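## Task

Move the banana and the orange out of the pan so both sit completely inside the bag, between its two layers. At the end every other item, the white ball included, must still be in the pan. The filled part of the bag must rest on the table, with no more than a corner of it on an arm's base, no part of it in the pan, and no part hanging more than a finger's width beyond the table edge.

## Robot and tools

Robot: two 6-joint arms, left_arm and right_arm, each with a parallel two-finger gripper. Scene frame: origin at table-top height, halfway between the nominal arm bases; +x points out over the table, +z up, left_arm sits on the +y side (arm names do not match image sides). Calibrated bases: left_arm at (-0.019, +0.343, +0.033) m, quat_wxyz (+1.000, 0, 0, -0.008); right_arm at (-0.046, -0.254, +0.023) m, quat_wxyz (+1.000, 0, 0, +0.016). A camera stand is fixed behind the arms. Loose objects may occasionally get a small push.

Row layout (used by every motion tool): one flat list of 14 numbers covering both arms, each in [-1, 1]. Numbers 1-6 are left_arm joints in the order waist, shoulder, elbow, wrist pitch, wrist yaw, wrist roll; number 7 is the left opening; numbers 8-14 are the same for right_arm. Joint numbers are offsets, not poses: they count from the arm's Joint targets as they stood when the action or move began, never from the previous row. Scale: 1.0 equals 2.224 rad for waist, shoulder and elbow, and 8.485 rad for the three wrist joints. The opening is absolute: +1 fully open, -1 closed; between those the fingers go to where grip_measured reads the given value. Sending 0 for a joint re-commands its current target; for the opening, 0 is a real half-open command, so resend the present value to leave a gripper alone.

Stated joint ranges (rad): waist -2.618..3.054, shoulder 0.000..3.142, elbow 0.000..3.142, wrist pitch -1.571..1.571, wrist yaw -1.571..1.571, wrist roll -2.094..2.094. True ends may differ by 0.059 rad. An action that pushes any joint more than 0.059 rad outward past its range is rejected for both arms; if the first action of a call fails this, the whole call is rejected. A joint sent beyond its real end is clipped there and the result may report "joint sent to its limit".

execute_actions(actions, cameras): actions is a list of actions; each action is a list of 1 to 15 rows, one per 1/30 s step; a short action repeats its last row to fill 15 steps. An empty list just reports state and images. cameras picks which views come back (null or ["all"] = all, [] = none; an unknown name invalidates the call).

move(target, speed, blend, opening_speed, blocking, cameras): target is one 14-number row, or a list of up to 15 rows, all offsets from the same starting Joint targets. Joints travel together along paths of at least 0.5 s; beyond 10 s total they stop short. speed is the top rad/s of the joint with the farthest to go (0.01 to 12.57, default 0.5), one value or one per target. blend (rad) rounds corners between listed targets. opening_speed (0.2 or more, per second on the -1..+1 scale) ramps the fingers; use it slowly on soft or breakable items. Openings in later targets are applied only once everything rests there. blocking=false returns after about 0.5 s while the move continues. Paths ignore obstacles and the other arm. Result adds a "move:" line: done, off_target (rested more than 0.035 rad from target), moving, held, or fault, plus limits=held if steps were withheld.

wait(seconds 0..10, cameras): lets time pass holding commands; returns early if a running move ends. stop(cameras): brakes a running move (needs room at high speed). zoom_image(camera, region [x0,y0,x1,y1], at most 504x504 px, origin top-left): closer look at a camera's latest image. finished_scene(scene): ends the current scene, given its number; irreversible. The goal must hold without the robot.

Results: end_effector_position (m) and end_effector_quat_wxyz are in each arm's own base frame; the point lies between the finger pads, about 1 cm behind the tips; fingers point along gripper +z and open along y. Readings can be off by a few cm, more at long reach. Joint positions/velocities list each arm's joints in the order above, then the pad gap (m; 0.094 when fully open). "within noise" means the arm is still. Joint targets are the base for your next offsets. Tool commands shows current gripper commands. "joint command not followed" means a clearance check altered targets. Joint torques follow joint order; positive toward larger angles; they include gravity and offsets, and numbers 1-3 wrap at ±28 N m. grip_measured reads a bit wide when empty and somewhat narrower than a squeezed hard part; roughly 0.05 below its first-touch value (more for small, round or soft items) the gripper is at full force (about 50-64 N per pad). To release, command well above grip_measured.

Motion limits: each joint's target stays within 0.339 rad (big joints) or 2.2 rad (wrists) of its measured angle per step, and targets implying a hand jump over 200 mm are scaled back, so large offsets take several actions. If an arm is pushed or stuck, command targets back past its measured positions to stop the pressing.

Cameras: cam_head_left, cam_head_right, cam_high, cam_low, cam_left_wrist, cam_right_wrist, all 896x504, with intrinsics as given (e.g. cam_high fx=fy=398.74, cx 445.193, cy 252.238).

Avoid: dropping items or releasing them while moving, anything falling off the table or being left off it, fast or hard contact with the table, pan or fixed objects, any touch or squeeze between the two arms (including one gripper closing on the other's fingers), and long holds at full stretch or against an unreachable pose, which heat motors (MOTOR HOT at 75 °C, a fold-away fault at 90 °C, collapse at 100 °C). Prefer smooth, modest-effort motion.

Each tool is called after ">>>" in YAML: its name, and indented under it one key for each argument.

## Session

>>> execute_actions:
  actions: []

Scene clock: 0.00 s.
left_arm: end_effector_position=(+0.3963, +0.0311, +0.0943) grip_measured=+1.000 end_effector_quat_wxyz=(+0.587, -0.050, +0.806, +0.059) | right_arm: end_effector_position=(+0.3989, +0.0123, +0.0807) grip_measured=+1.000 end_effector_quat_wxyz=(+0.550, -0.013, +0.835, -0.014)
Joint positions: left_arm=[0.018 1.567 0.361 0.893 -0.137 -0.006 0.094] | right_arm=[0.058 1.557 0.408 0.741 0.063 -0.014 0.094]
Joint velocities: within noise
Joint torques (N m): no reading
Heat: left arm: 25 °C; right arm: 29 °C.
Joint targets: left_arm=[0.018 1.563 0.365 0.889 -0.137 -0.006] | right_arm=[0.058 1.547 0.419 0.755 0.063 -0.014]
Tool commands: left_gripper/opening=+1.0 right_gripper/opening=+1.0

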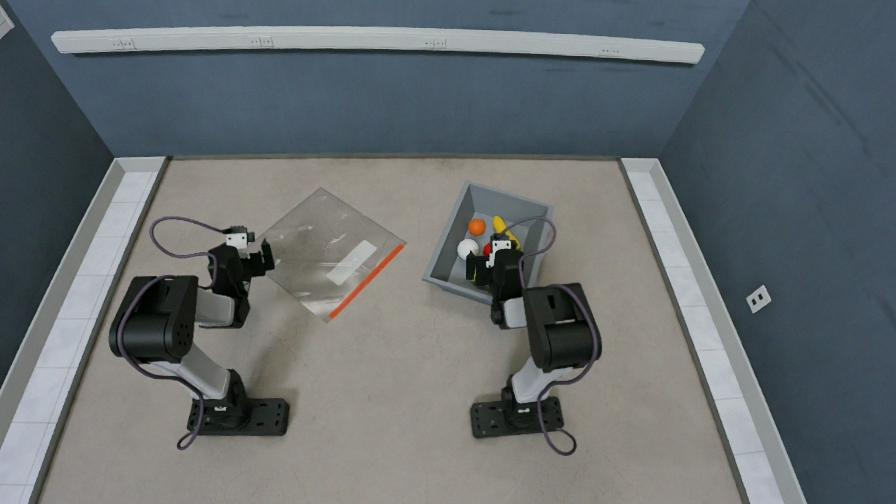

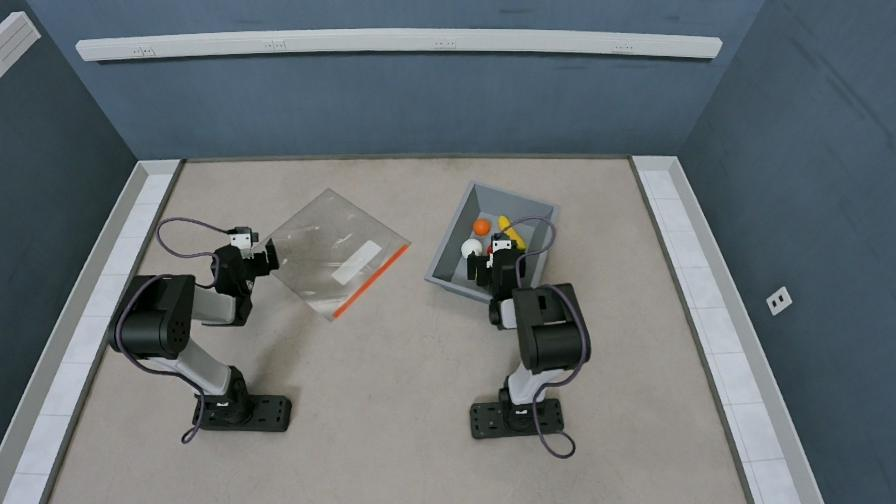

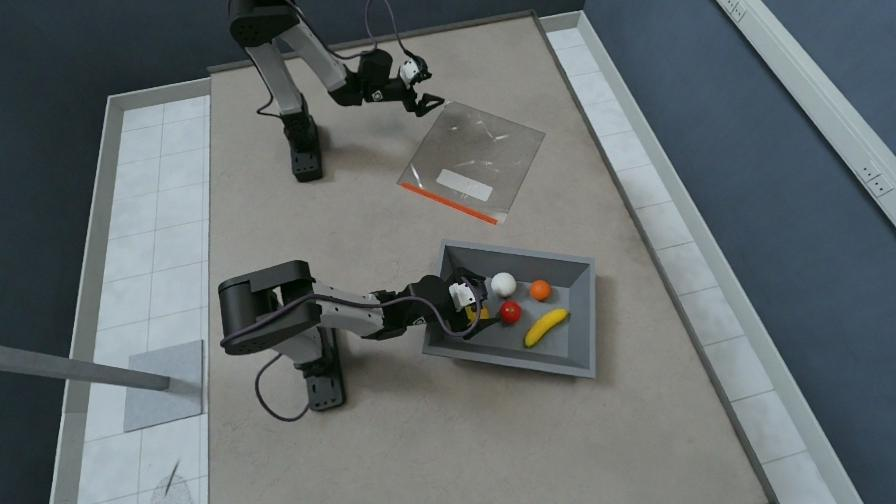

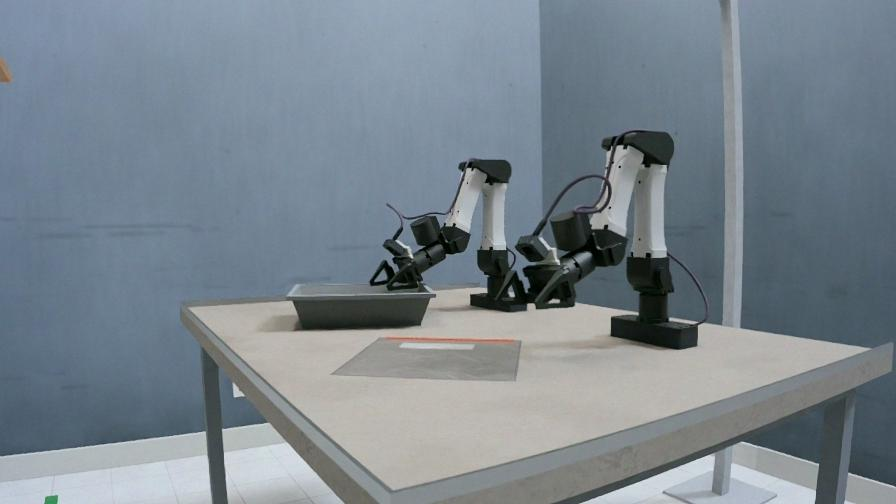

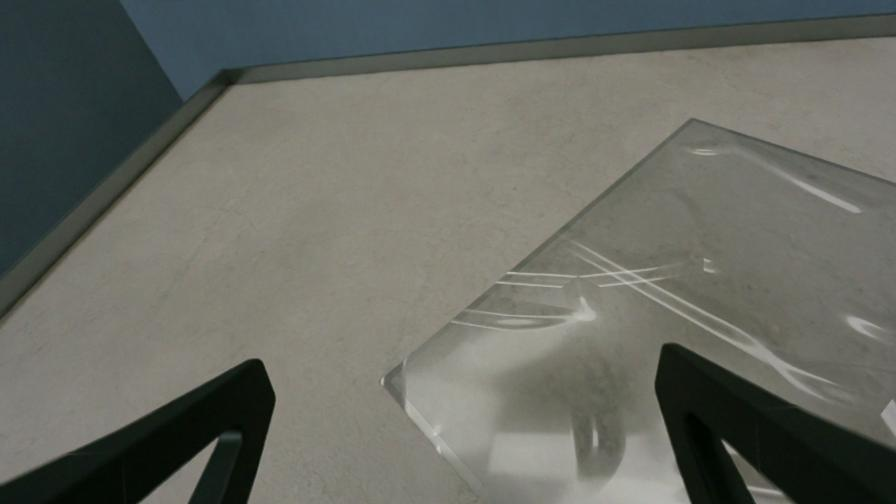

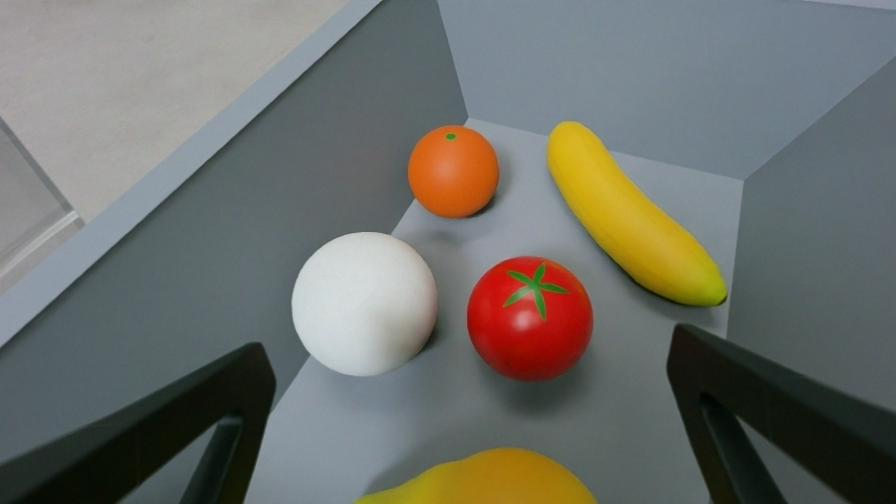

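>>> move:
  target: [-0.2536,0.2155,0.6441,-0.2409,0.0161,0.0184,0.6,-0.1043,0.2728,0.6788,-0.2098,-0.0074,-0.075,0.3]
  speed: 1.4
  cameras: ["cam_left_wrist","cam_right_wrist"]

Scene clock: 16.60 s.
left_arm: end_effector_position=(+0.3708, -0.2228, +0.1056) grip_measured=+0.602 end_effector_quat_wxyz=(+0.091, +0.334, +0.938, -0.012) | right_arm: end_effector_position=(+0.4823, -0.0850, +0.0996) grip_measured=+0.301 end_effector_quat_wxyz=(+0.139, -0.230, +0.961, -0.066)
Joint positions: left_arm=[-0.547 2.023 1.777 -1.142 -0.014 0.138 0.075] | right_arm=[-0.171 2.14 1.9 -1.023 0.011 -0.643 0.061]
Joint velocities: within noise
Joint torques (N m): left_arm=[0.27 -8.94 9.51 0.68 0.13 0.05] | right_arm=[-0.31 -10.03 9.36 0.81 -0.17 -0.04]
Heat: left arm: 29 °C; right arm: 31 °C.
Joint targets: left_arm=[-0.546 2.042 1.798 -1.155 0.000 0.150] | right_arm=[-0.174 2.154 1.928 -1.025 0.000 -0.651]
move: done
Images, in order (width x height): cam_left_wrist 896x504, cam_right_wrist 896x504.

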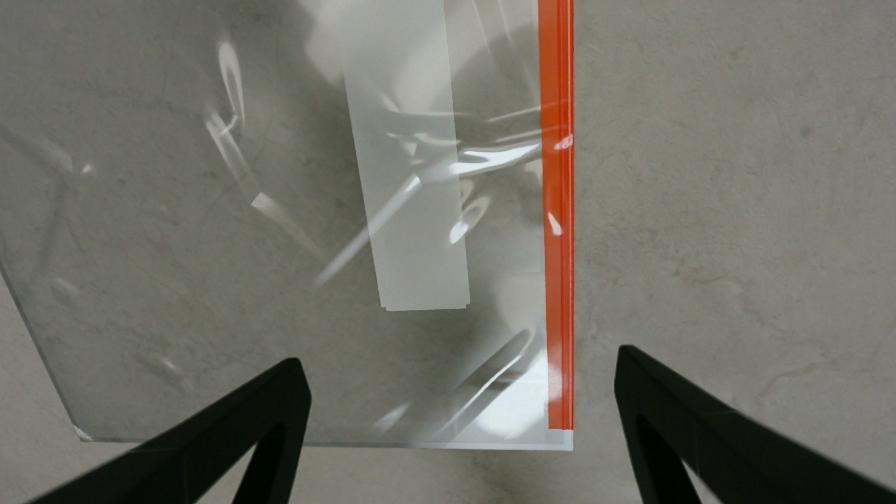

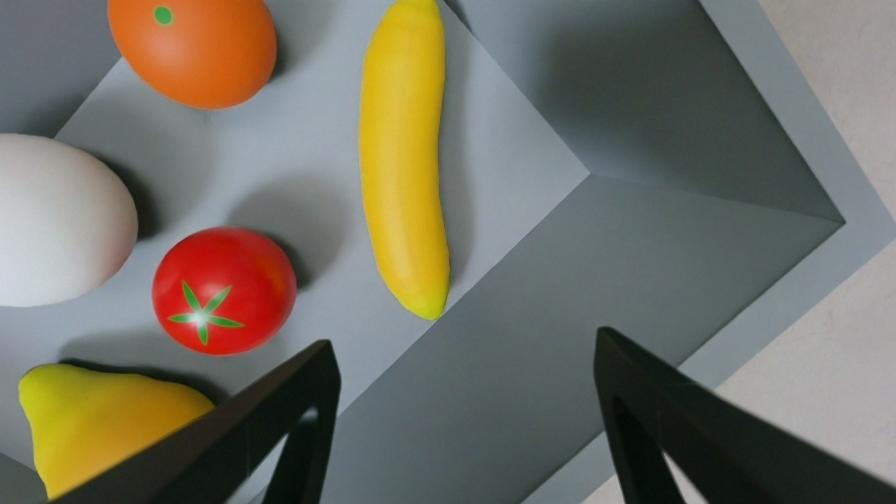

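>>> move:
  target:
    - [0,0.0309,-0.1348,0.0433,0,0,0.6,0.002,-0.0458,-0.1618,0.0246,0,-0.0059,0.0]
    - [0,0.0556,-0.1622,0.0570,0,0,0.6,0.002,-0.0458,-0.1618,0.0246,0,-0.0059,0.0]
  speed: [0.5,0.15]
  cameras: ["cam_left_wrist","cam_right_wrist"]

Scene clock: 19.87 s.
left_arm: end_effector_position=(+0.3720, -0.2255, -0.0138) grip_measured=+0.601 end_effector_quat_wxyz=(+0.091, +0.336, +0.937, -0.016) | right_arm: end_effector_position=(+0.4400, -0.0777, +0.0256) grip_measured=+0.001 end_effector_quat_wxyz=(+0.092, -0.256, +0.961, -0.048)
Joint positions: left_arm=[-0.547 2.134 1.457 -0.709 -0.005 0.141 0.075] | right_arm=[-0.171 2.103 1.571 -0.83 0.01 -0.693 0.047]
Joint velocities: within noise
Joint torques (N m): left_arm=[0.31 -8.35 4.9 1.26 0.07 0.02] | right_arm=[0.13 -15.13 6.02 0.82 -0.14 -0.02]
Heat: left arm: 29 °C; right arm: 32 °C.
Joint targets: left_arm=[-0.546 2.166 1.438 -0.672 0.000 0.150] | right_arm=[-0.170 2.052 1.568 -0.817 0.000 -0.701]
move: off_target (left_arm, right_arm); left_arm: the wrist pitch is farthest, 0.038 rad from its target; right_arm: the shoulder is farthest, 0.051 rad from its target
Images, in order (width x height): cam_left_wrist 896x504, cam_right_wrist 896x504.

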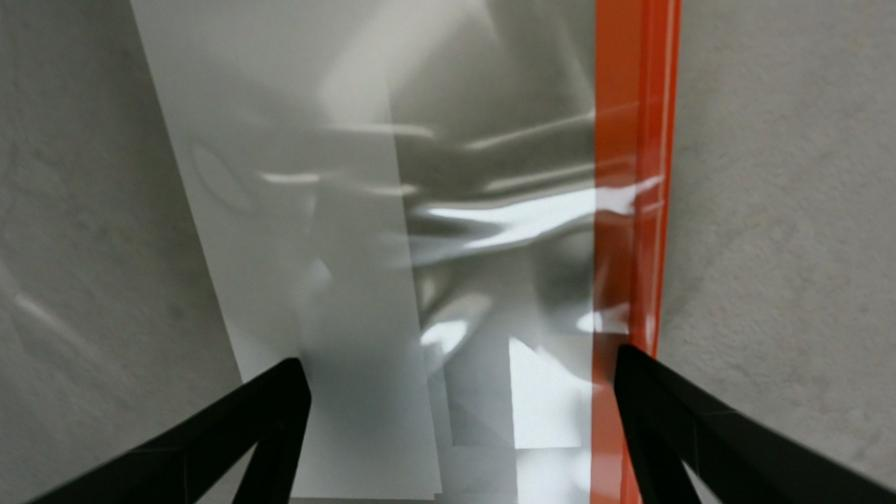

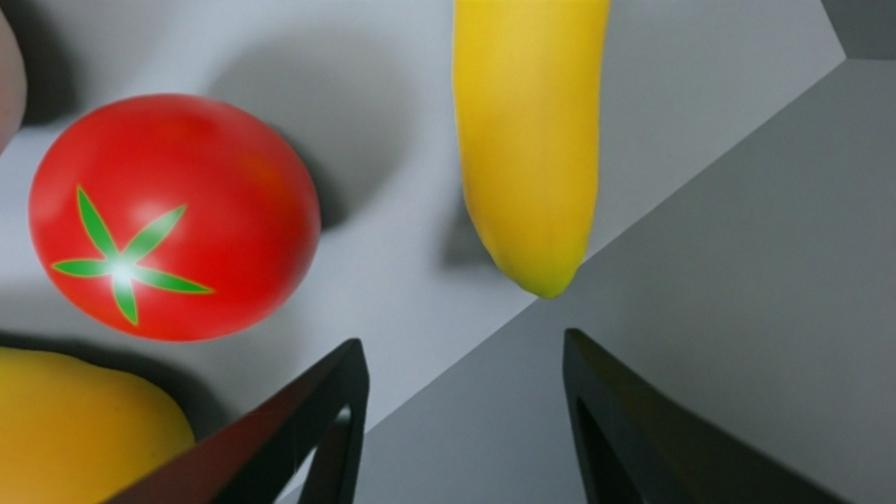

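>>> move:
  target:
    - [0,0.009,-0.009,0,0,0,0.6,-0.0139,0.0036,0.0099,0.0032,0,-0.0035,0.0]
    - [0,0.009,-0.009,0,0,0,0.6,0.0064,0.0665,0.0290,0.0099,0,0.0018,0.0]
    - [0,0.009,-0.009,0,0,0,-1,0.0064,0.0665,0.0290,0.0099,0,0.0018,-0.45]
  speed: 0.2
  opening_speed: 0.8
  cameras: ["cam_left_wrist","cam_right_wrist"]

Scene clock: 24.87 s.
left_arm: end_effector_position=(+0.3743, -0.2316, -0.0154) grip_measured=-0.981 end_effector_quat_wxyz=(+0.101, +0.337, +0.936, -0.030) | right_arm: end_effector_position=(+0.4638, -0.0761, +0.0029) grip_measured=-0.447 end_effector_quat_wxyz=(+0.108, -0.261, +0.958, -0.053)
Joint positions: left_arm=[-0.547 2.134 1.444 -0.67 0.018 0.142 0.001] | right_arm=[-0.16 2.19 1.607 -0.746 0.006 -0.693 0.026]
Joint velocities: within noise
Joint torques (N m): left_arm=[0.27 -6.8 4.15 0.87 -0.14 0.03] | right_arm=[0.53 -10.33 8.75 0.88 -0.11 0.14]
Heat: left arm: 28 °C; right arm: 34 °C.
Joint targets: left_arm=[-0.546 2.186 1.418 -0.672 -0.001 0.150] | right_arm=[-0.156 2.200 1.633 -0.733 0.000 -0.686]
move: off_target (left_arm); target 3's new numbers were sent with left_arm's shoulder 0.052 rad from that target; left_arm: the shoulder is farthest, 0.052 rad from its target
Images, in order (width x height): cam_left_wrist 896x504, cam_right_wrist 896x504.

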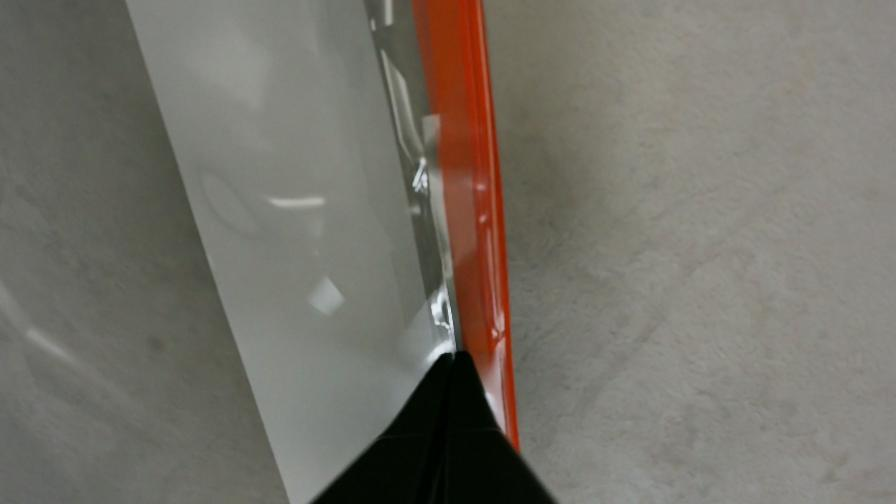

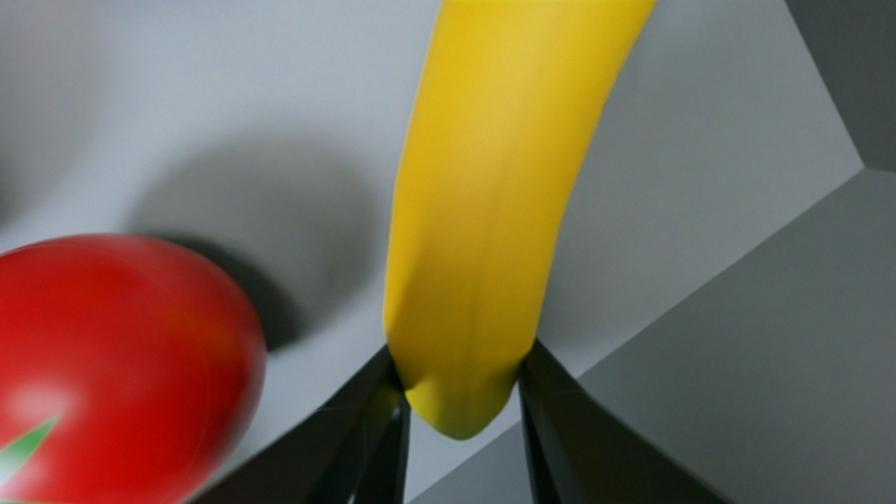

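>>> move:
  target:
    - [0,-0.0502,0.0661,-0.0258,0,0,-1,0,0,0,0,0,0,0.05]
    - [0,-0.0502,0.0661,-0.0258,0,0,-1,0.0072,0.0270,0.0481,-0.0057,0,0.0211,0.05]
    - [0,-0.0502,0.0661,-0.0258,0,0,-1,0.0072,0.0270,0.0481,-0.0057,0,0.0211,-0.45]
  speed: 0.2
  opening_speed: 1
  cameras: ["cam_left_wrist","cam_right_wrist"]

Scene clock: 29.67 s.
left_arm: end_effector_position=(+0.3634, -0.2244, +0.0163) grip_measured=-0.982 end_effector_quat_wxyz=(+0.064, +0.337, +0.939, -0.021) | right_arm: end_effector_position=(+0.4847, -0.0722, +0.0077) grip_measured=-0.447 end_effector_quat_wxyz=(+0.122, -0.181, +0.975, -0.045)
Joint positions: left_arm=[-0.547 2.104 1.547 -0.879 0.015 0.142 0.001] | right_arm=[-0.146 2.244 1.713 -0.779 0.006 -0.514 0.026]
Joint velocities: within noise
Joint torques (N m): left_arm=[0.24 -13.11 8.7 0.59 -0.11 0.02] | right_arm=[0.69 -10.39 8.95 0.76 -0.11 0.14]
Heat: left arm: 29 °C; right arm: 35 °C.
Joint targets: left_arm=[-0.546 2.075 1.565 -0.891 0.000 0.150] | right_arm=[-0.139 2.260 1.740 -0.781 0.000 -0.507]
move: done
Images, in order (width x height): cam_left_wrist 896x504, cam_right_wrist 896x504.

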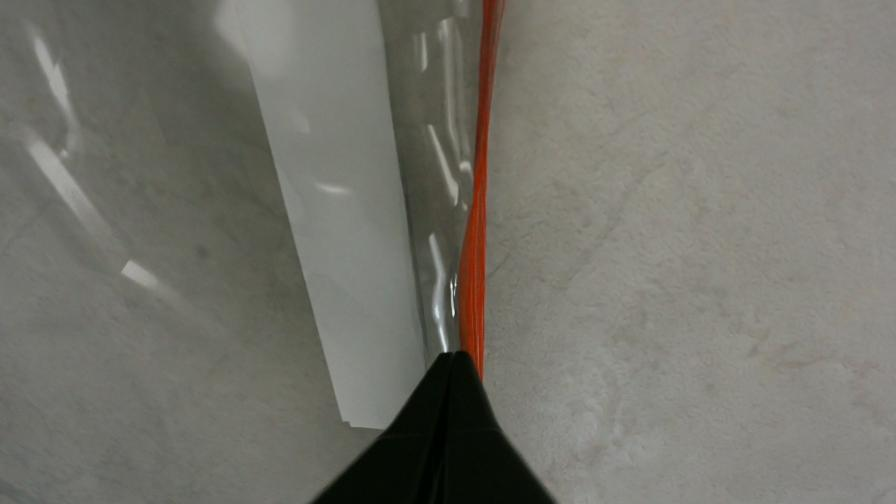

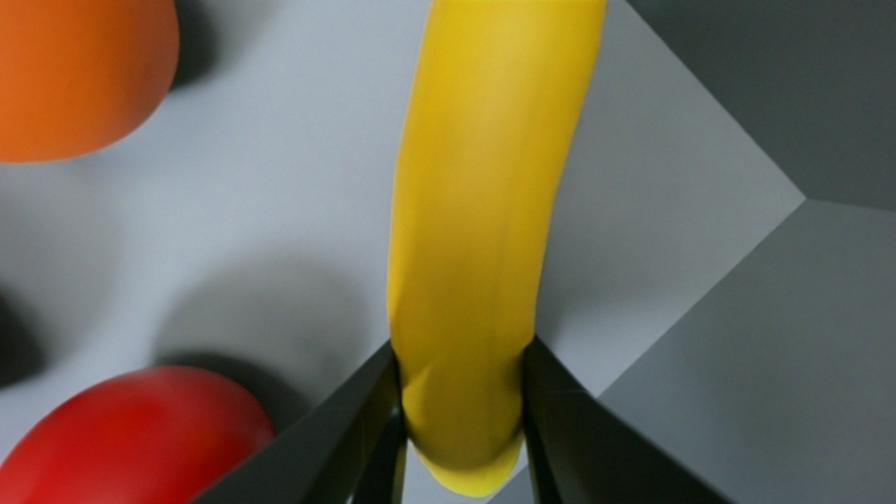

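>>> zoom_image:
  camera: "cam_left_wrist"
  region: [300, 100, 620, 440]

>>> zoom_image:
  camera: "cam_right_wrist"
  region: [300, 0, 804, 504]

Scaled by 1.482 from the camera's 896x504 image, which has a finer 1280x720 frame.

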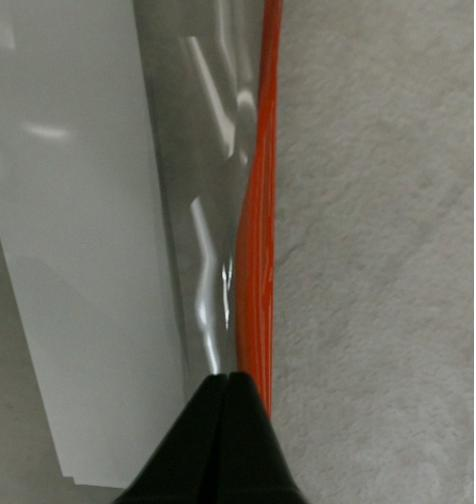

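Scaled by 1.000.

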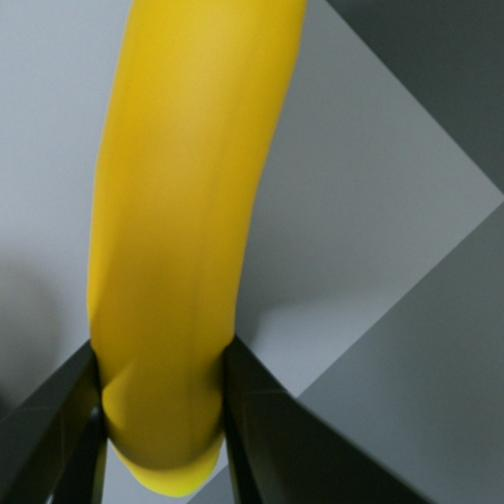

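>>> move:
  target: [0,-0.0148,0.1045,-0.0311,0,0,-1,0,-0.0911,0.1078,-0.0520,0,0,-0.45]
  speed: 0.3
  cameras: ["cam_left_wrist","cam_right_wrist"]

Scene clock: 32.53 s.
left_arm: end_effector_position=(+0.3673, -0.2267, +0.0843) grip_measured=-0.982 end_effector_quat_wxyz=(+0.063, +0.337, +0.939, -0.021) | right_arm: end_effector_position=(+0.4504, -0.0673, +0.1219) grip_measured=-0.449 end_effector_quat_wxyz=(+0.096, -0.182, +0.978, -0.036)
Joint positions: left_arm=[-0.547 2.075 1.777 -1.142 0.015 0.142 0.001] | right_arm=[-0.146 2.102 1.956 -1.219 0.006 -0.514 0.026]
Joint velocities: left_arm=[within noise] | right_arm=[-0.007 -0.002 -0.002 -0.037 0.007 0.007 -0.005]
Joint torques (N m): left_arm=[0.29 -13.34 9.29 0.57 -0.12 0.03] | right_arm=[0.69 -14.72 8.73 0.59 -0.1 0.12]
Heat: left arm: 30 °C; right arm: 37 °C.
Joint targets: left_arm=[-0.546 2.042 1.797 -1.154 -0.001 0.150] | right_arm=[-0.139 2.057 1.980 -1.222 0.000 -0.507]
move: off_target (right_arm); right_arm: the shoulder is farthest, 0.045 rad from its target
Images, in order (width x height): cam_left_wrist 896x504, cam_right_wrist 896x504.

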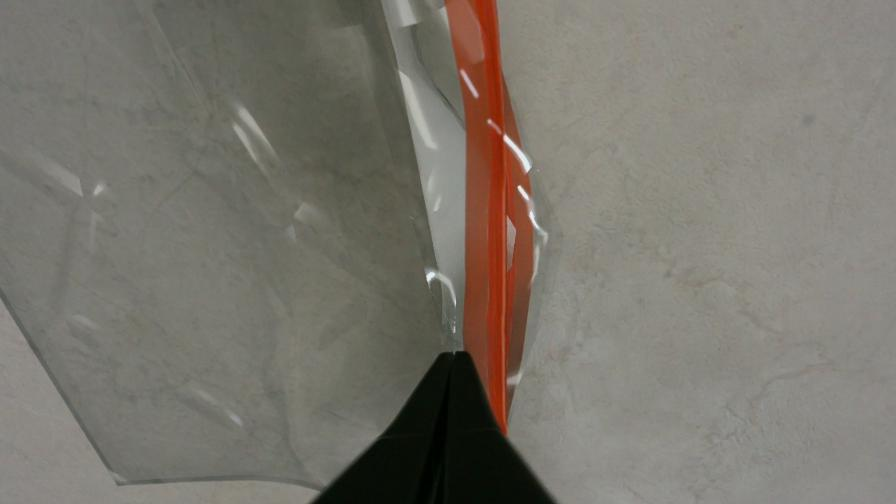

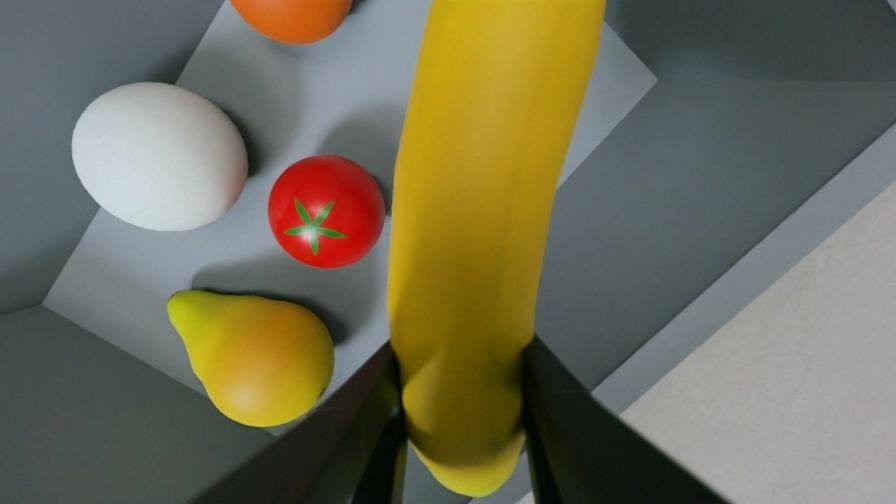

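>>> move:
  target: [0.1264,0.0661,0.1021,-0.0330,0.0943,0,-1,0.3818,-0.1622,-0.2663,0.0272,0,0.0598,-0.45]
  speed: 0.38
  cameras: ["cam_left_wrist","cam_right_wrist","cam_head_left"]

Scene clock: 36.23 s.
left_arm: end_effector_position=(+0.3693, -0.2285, +0.1532) grip_measured=-0.982 end_effector_quat_wxyz=(-0.032, +0.185, +0.906, -0.380) | right_arm: end_effector_position=(+0.2800, +0.2389, +0.1049) grip_measured=-0.448 end_effector_quat_wxyz=(+0.103, -0.348, +0.931, +0.035)
Joint positions: left_arm=[-0.268 2.168 2.002 -1.422 0.782 0.142 0.001] | right_arm=[0.708 1.737 1.391 -1.007 0.004 -0.007 0.026]
Joint velocities: left_arm=[within noise] | right_arm=[-0.012 0.002 0.027 -0.007 -0.022 -0.022 -0.004]
Joint torques (N m): left_arm=[0.46 -9.63 9.03 0.24 0.62 0.07] | right_arm=[0.12 -11.4 6.16 0.89 -0.06 0.13]
Heat: left arm: 31 °C; right arm: 38 °C.
Joint targets: left_arm=[-0.265 2.189 2.024 -1.434 0.800 0.150] | right_arm=[0.710 1.697 1.387 -0.992 0.000 0.001]
move: off_target (right_arm); right_arm: the shoulder is farthest, 0.041 rad from its target
Images, in order (width x height): cam_head_left 896x504, cam_left_wrist 896x504, cam_right_wrist 896x504.

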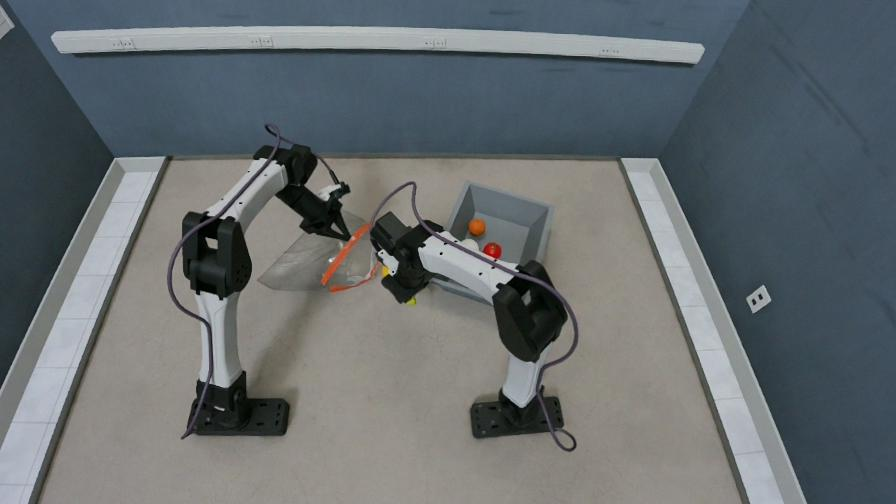

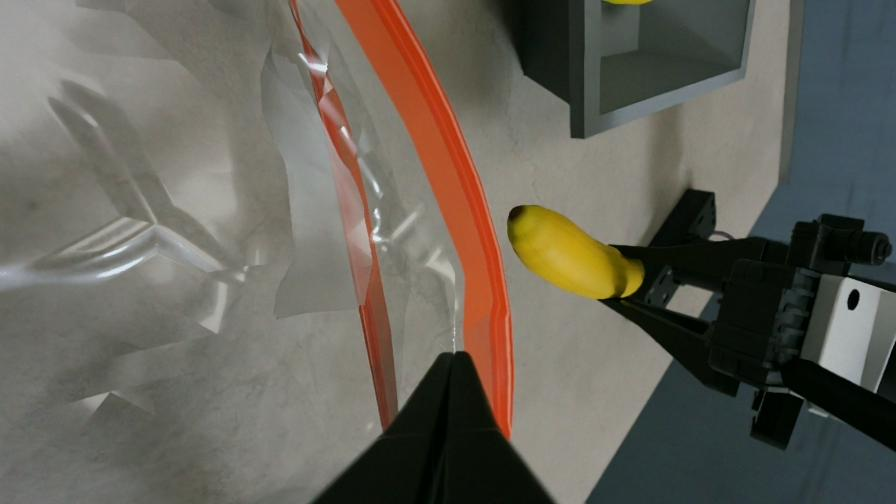

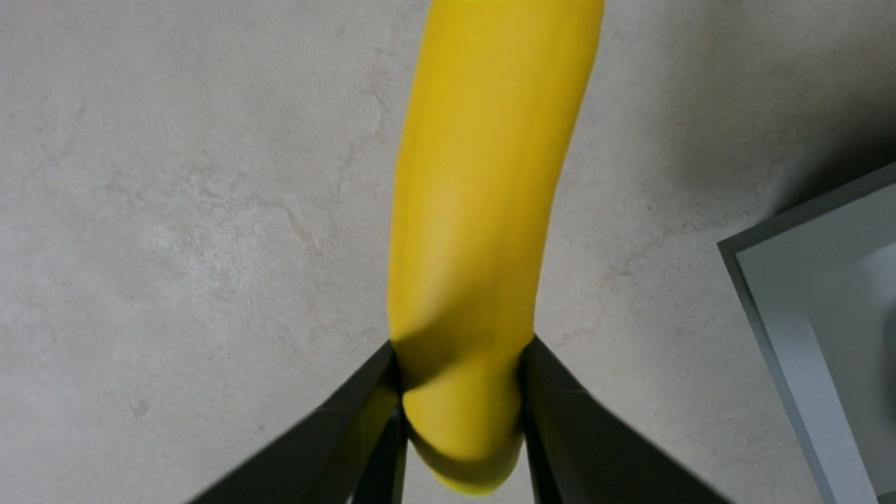

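>>> move:
  target: [0,0,0,0,0,0,-1,0,0.0228,-0.1405,0.0466,0,0,-0.45]
  speed: 0.8
  cameras: ["cam_left_wrist","cam_right_wrist","cam_head_left"]

Scene clock: 39.40 s.
left_arm: end_effector_position=(+0.3692, -0.2286, +0.1534) grip_measured=-0.982 end_effector_quat_wxyz=(-0.032, +0.185, +0.906, -0.380) | right_arm: end_effector_position=(+0.2783, +0.2374, +0.0321) grip_measured=-0.447 end_effector_quat_wxyz=(+0.138, -0.346, +0.927, +0.048)
Joint positions: left_arm=[-0.268 2.168 2.003 -1.423 0.783 0.142 0.001] | right_arm=[0.708 1.74 1.075 -0.613 0.004 -0.006 0.026]
Joint velocities: left_arm=[within noise] | right_arm=[-0.002 -0.017 -0.032 0.022 -0.066 -0.022 0.006]
Joint torques (N m): left_arm=[0.43 -9.62 9.06 0.24 0.59 0.07] | right_arm=[0.2 -6.94 6.16 1.01 -0.06 0.11]
Heat: left arm: 32 °C; right arm: 39 °C.
Joint targets: left_arm=[-0.265 2.189 2.024 -1.434 0.800 0.150] | right_arm=[0.710 1.747 1.075 -0.596 0.000 0.001]
move: done
Images, in order (width x height): cam_head_left 896x504, cam_left_wrist 896x504, cam_right_wrist 896x504.

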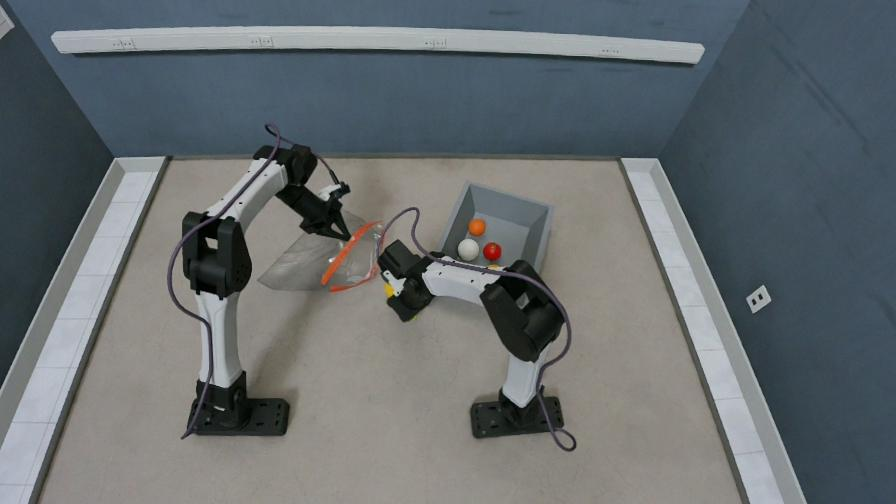

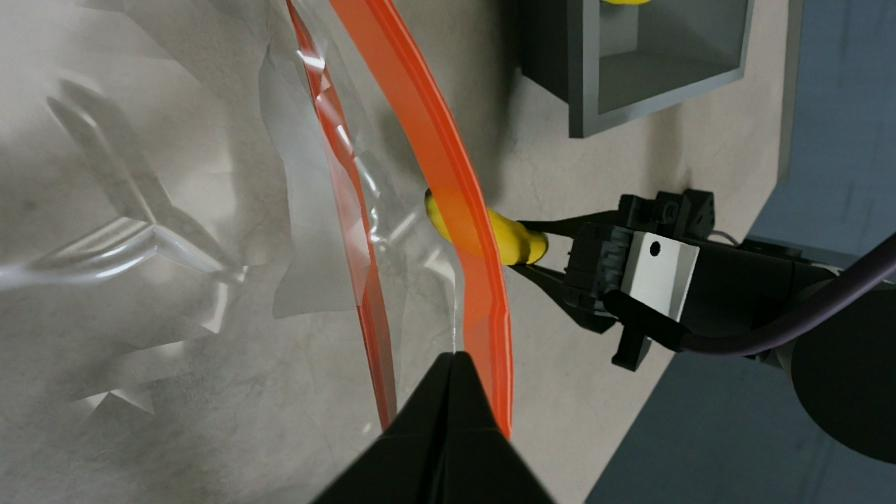

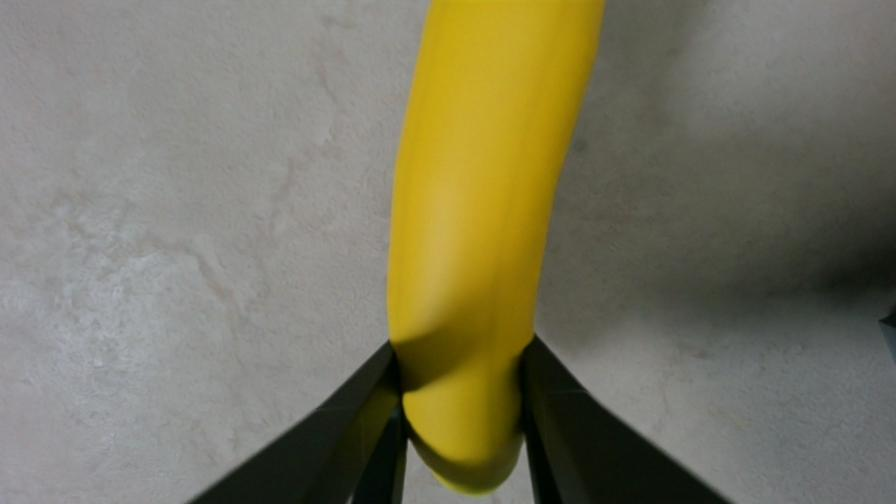

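>>> move:
  target:
    - [0,0,0,0,0,0,-1,0,0.0814,0.1033,-0.006,0,0,-0.45]
    - [0,0,0,0,0,0,-1,0,0.1608,0.2189,-0.0155,0,0,-0.45]
  speed: 0.6
  blend: 0.05
  cameras: ["cam_left_wrist","cam_right_wrist","cam_head_left"]

Scene clock: 41.23 s.
left_arm: end_effector_position=(+0.3692, -0.2286, +0.1534) grip_measured=-0.982 end_effector_quat_wxyz=(-0.032, +0.185, +0.906, -0.380) | right_arm: end_effector_position=(+0.3506, +0.2993, +0.0256) grip_measured=-0.447 end_effector_quat_wxyz=(+0.134, -0.346, +0.927, +0.047)
Joint positions: left_arm=[-0.268 2.168 2.003 -1.423 0.783 0.142 0.001] | right_arm=[0.708 2.092 1.534 -0.726 0.004 -0.006 0.026]
Joint velocities: within noise
Joint torques (N m): left_arm=[0.46 -9.66 9.06 0.24 0.6 0.06] | right_arm=[0.23 -9.52 9.02 0.8 -0.06 0.12]
Heat: left arm: 33 °C; right arm: 39 °C.
Joint targets: left_arm=[-0.265 2.189 2.024 -1.434 0.800 0.150] | right_arm=[0.710 2.105 1.562 -0.728 0.000 0.001]
move: done
Images, in order (width x height): cam_head_left 896x504, cam_left_wrist 896x504, cam_right_wrist 896x504.

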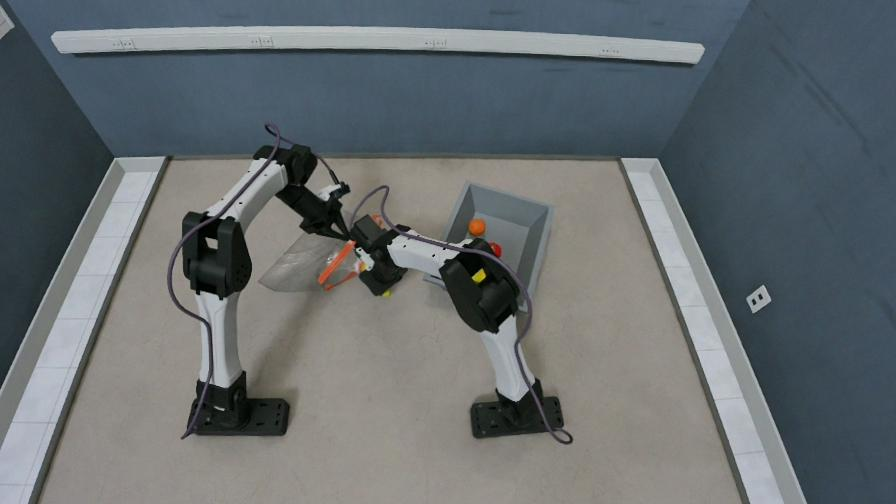

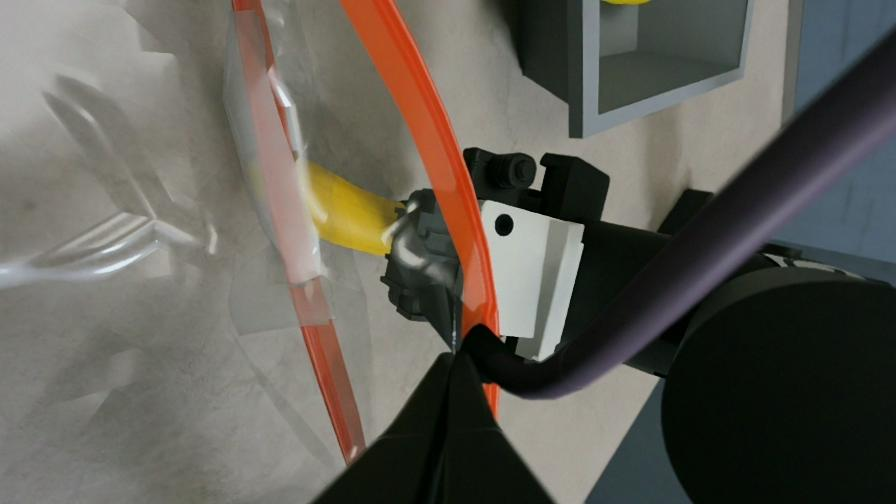

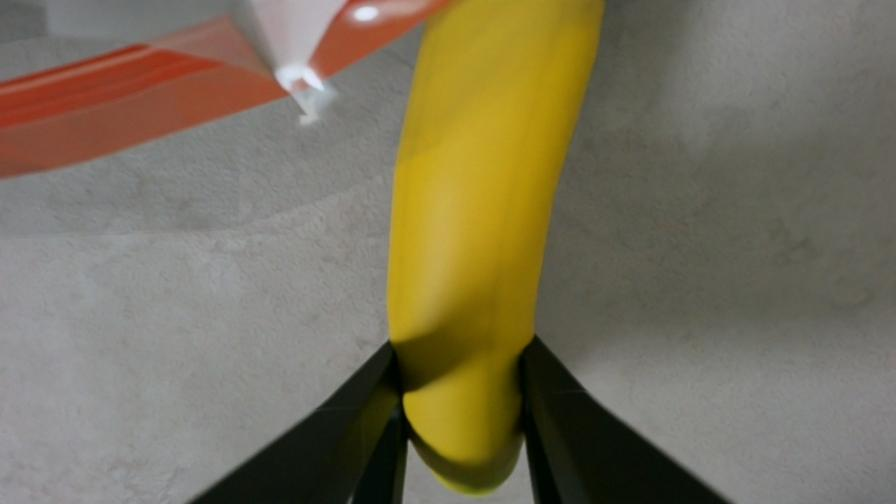

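>>> zoom_image:
  camera: "cam_left_wrist"
  region: [180, 80, 540, 440]

>>> zoom_image:
  camera: "cam_right_wrist"
  region: [200, 0, 700, 281]

>>> zoom_image:
  camera: "cam_head_left"
  region: [250, 160, 450, 320]

Scaled by 1.400 from the camera's 896x504 image, which has a finer 1280x720 frame.

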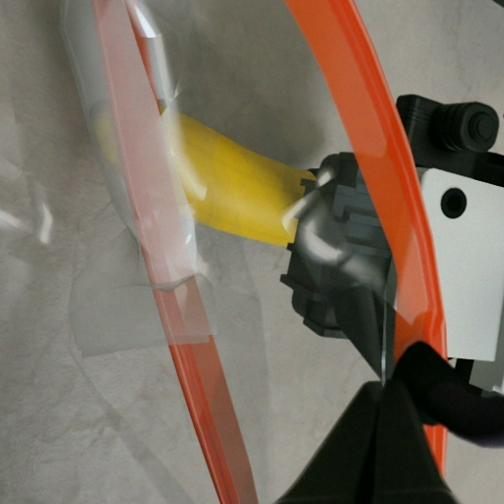

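Scaled by 1.008 from the camera's 896x504 image, which has a finer 1280x720 frame.

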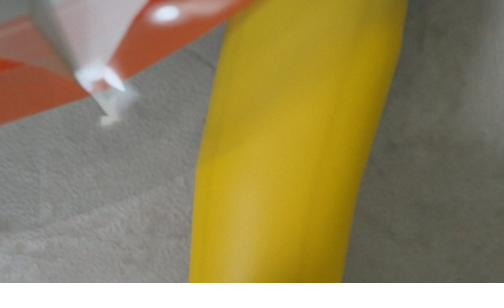

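Scaled by 2.520 from the camera's 896x504 image, which has a finer 1280x720 frame.

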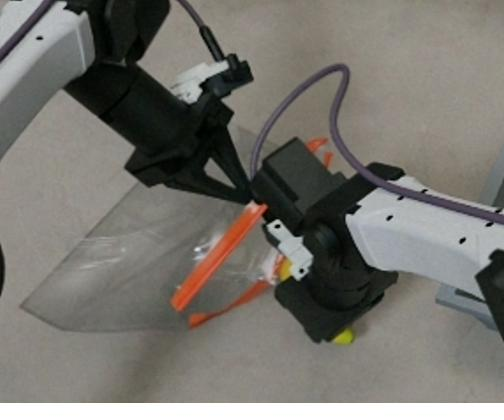

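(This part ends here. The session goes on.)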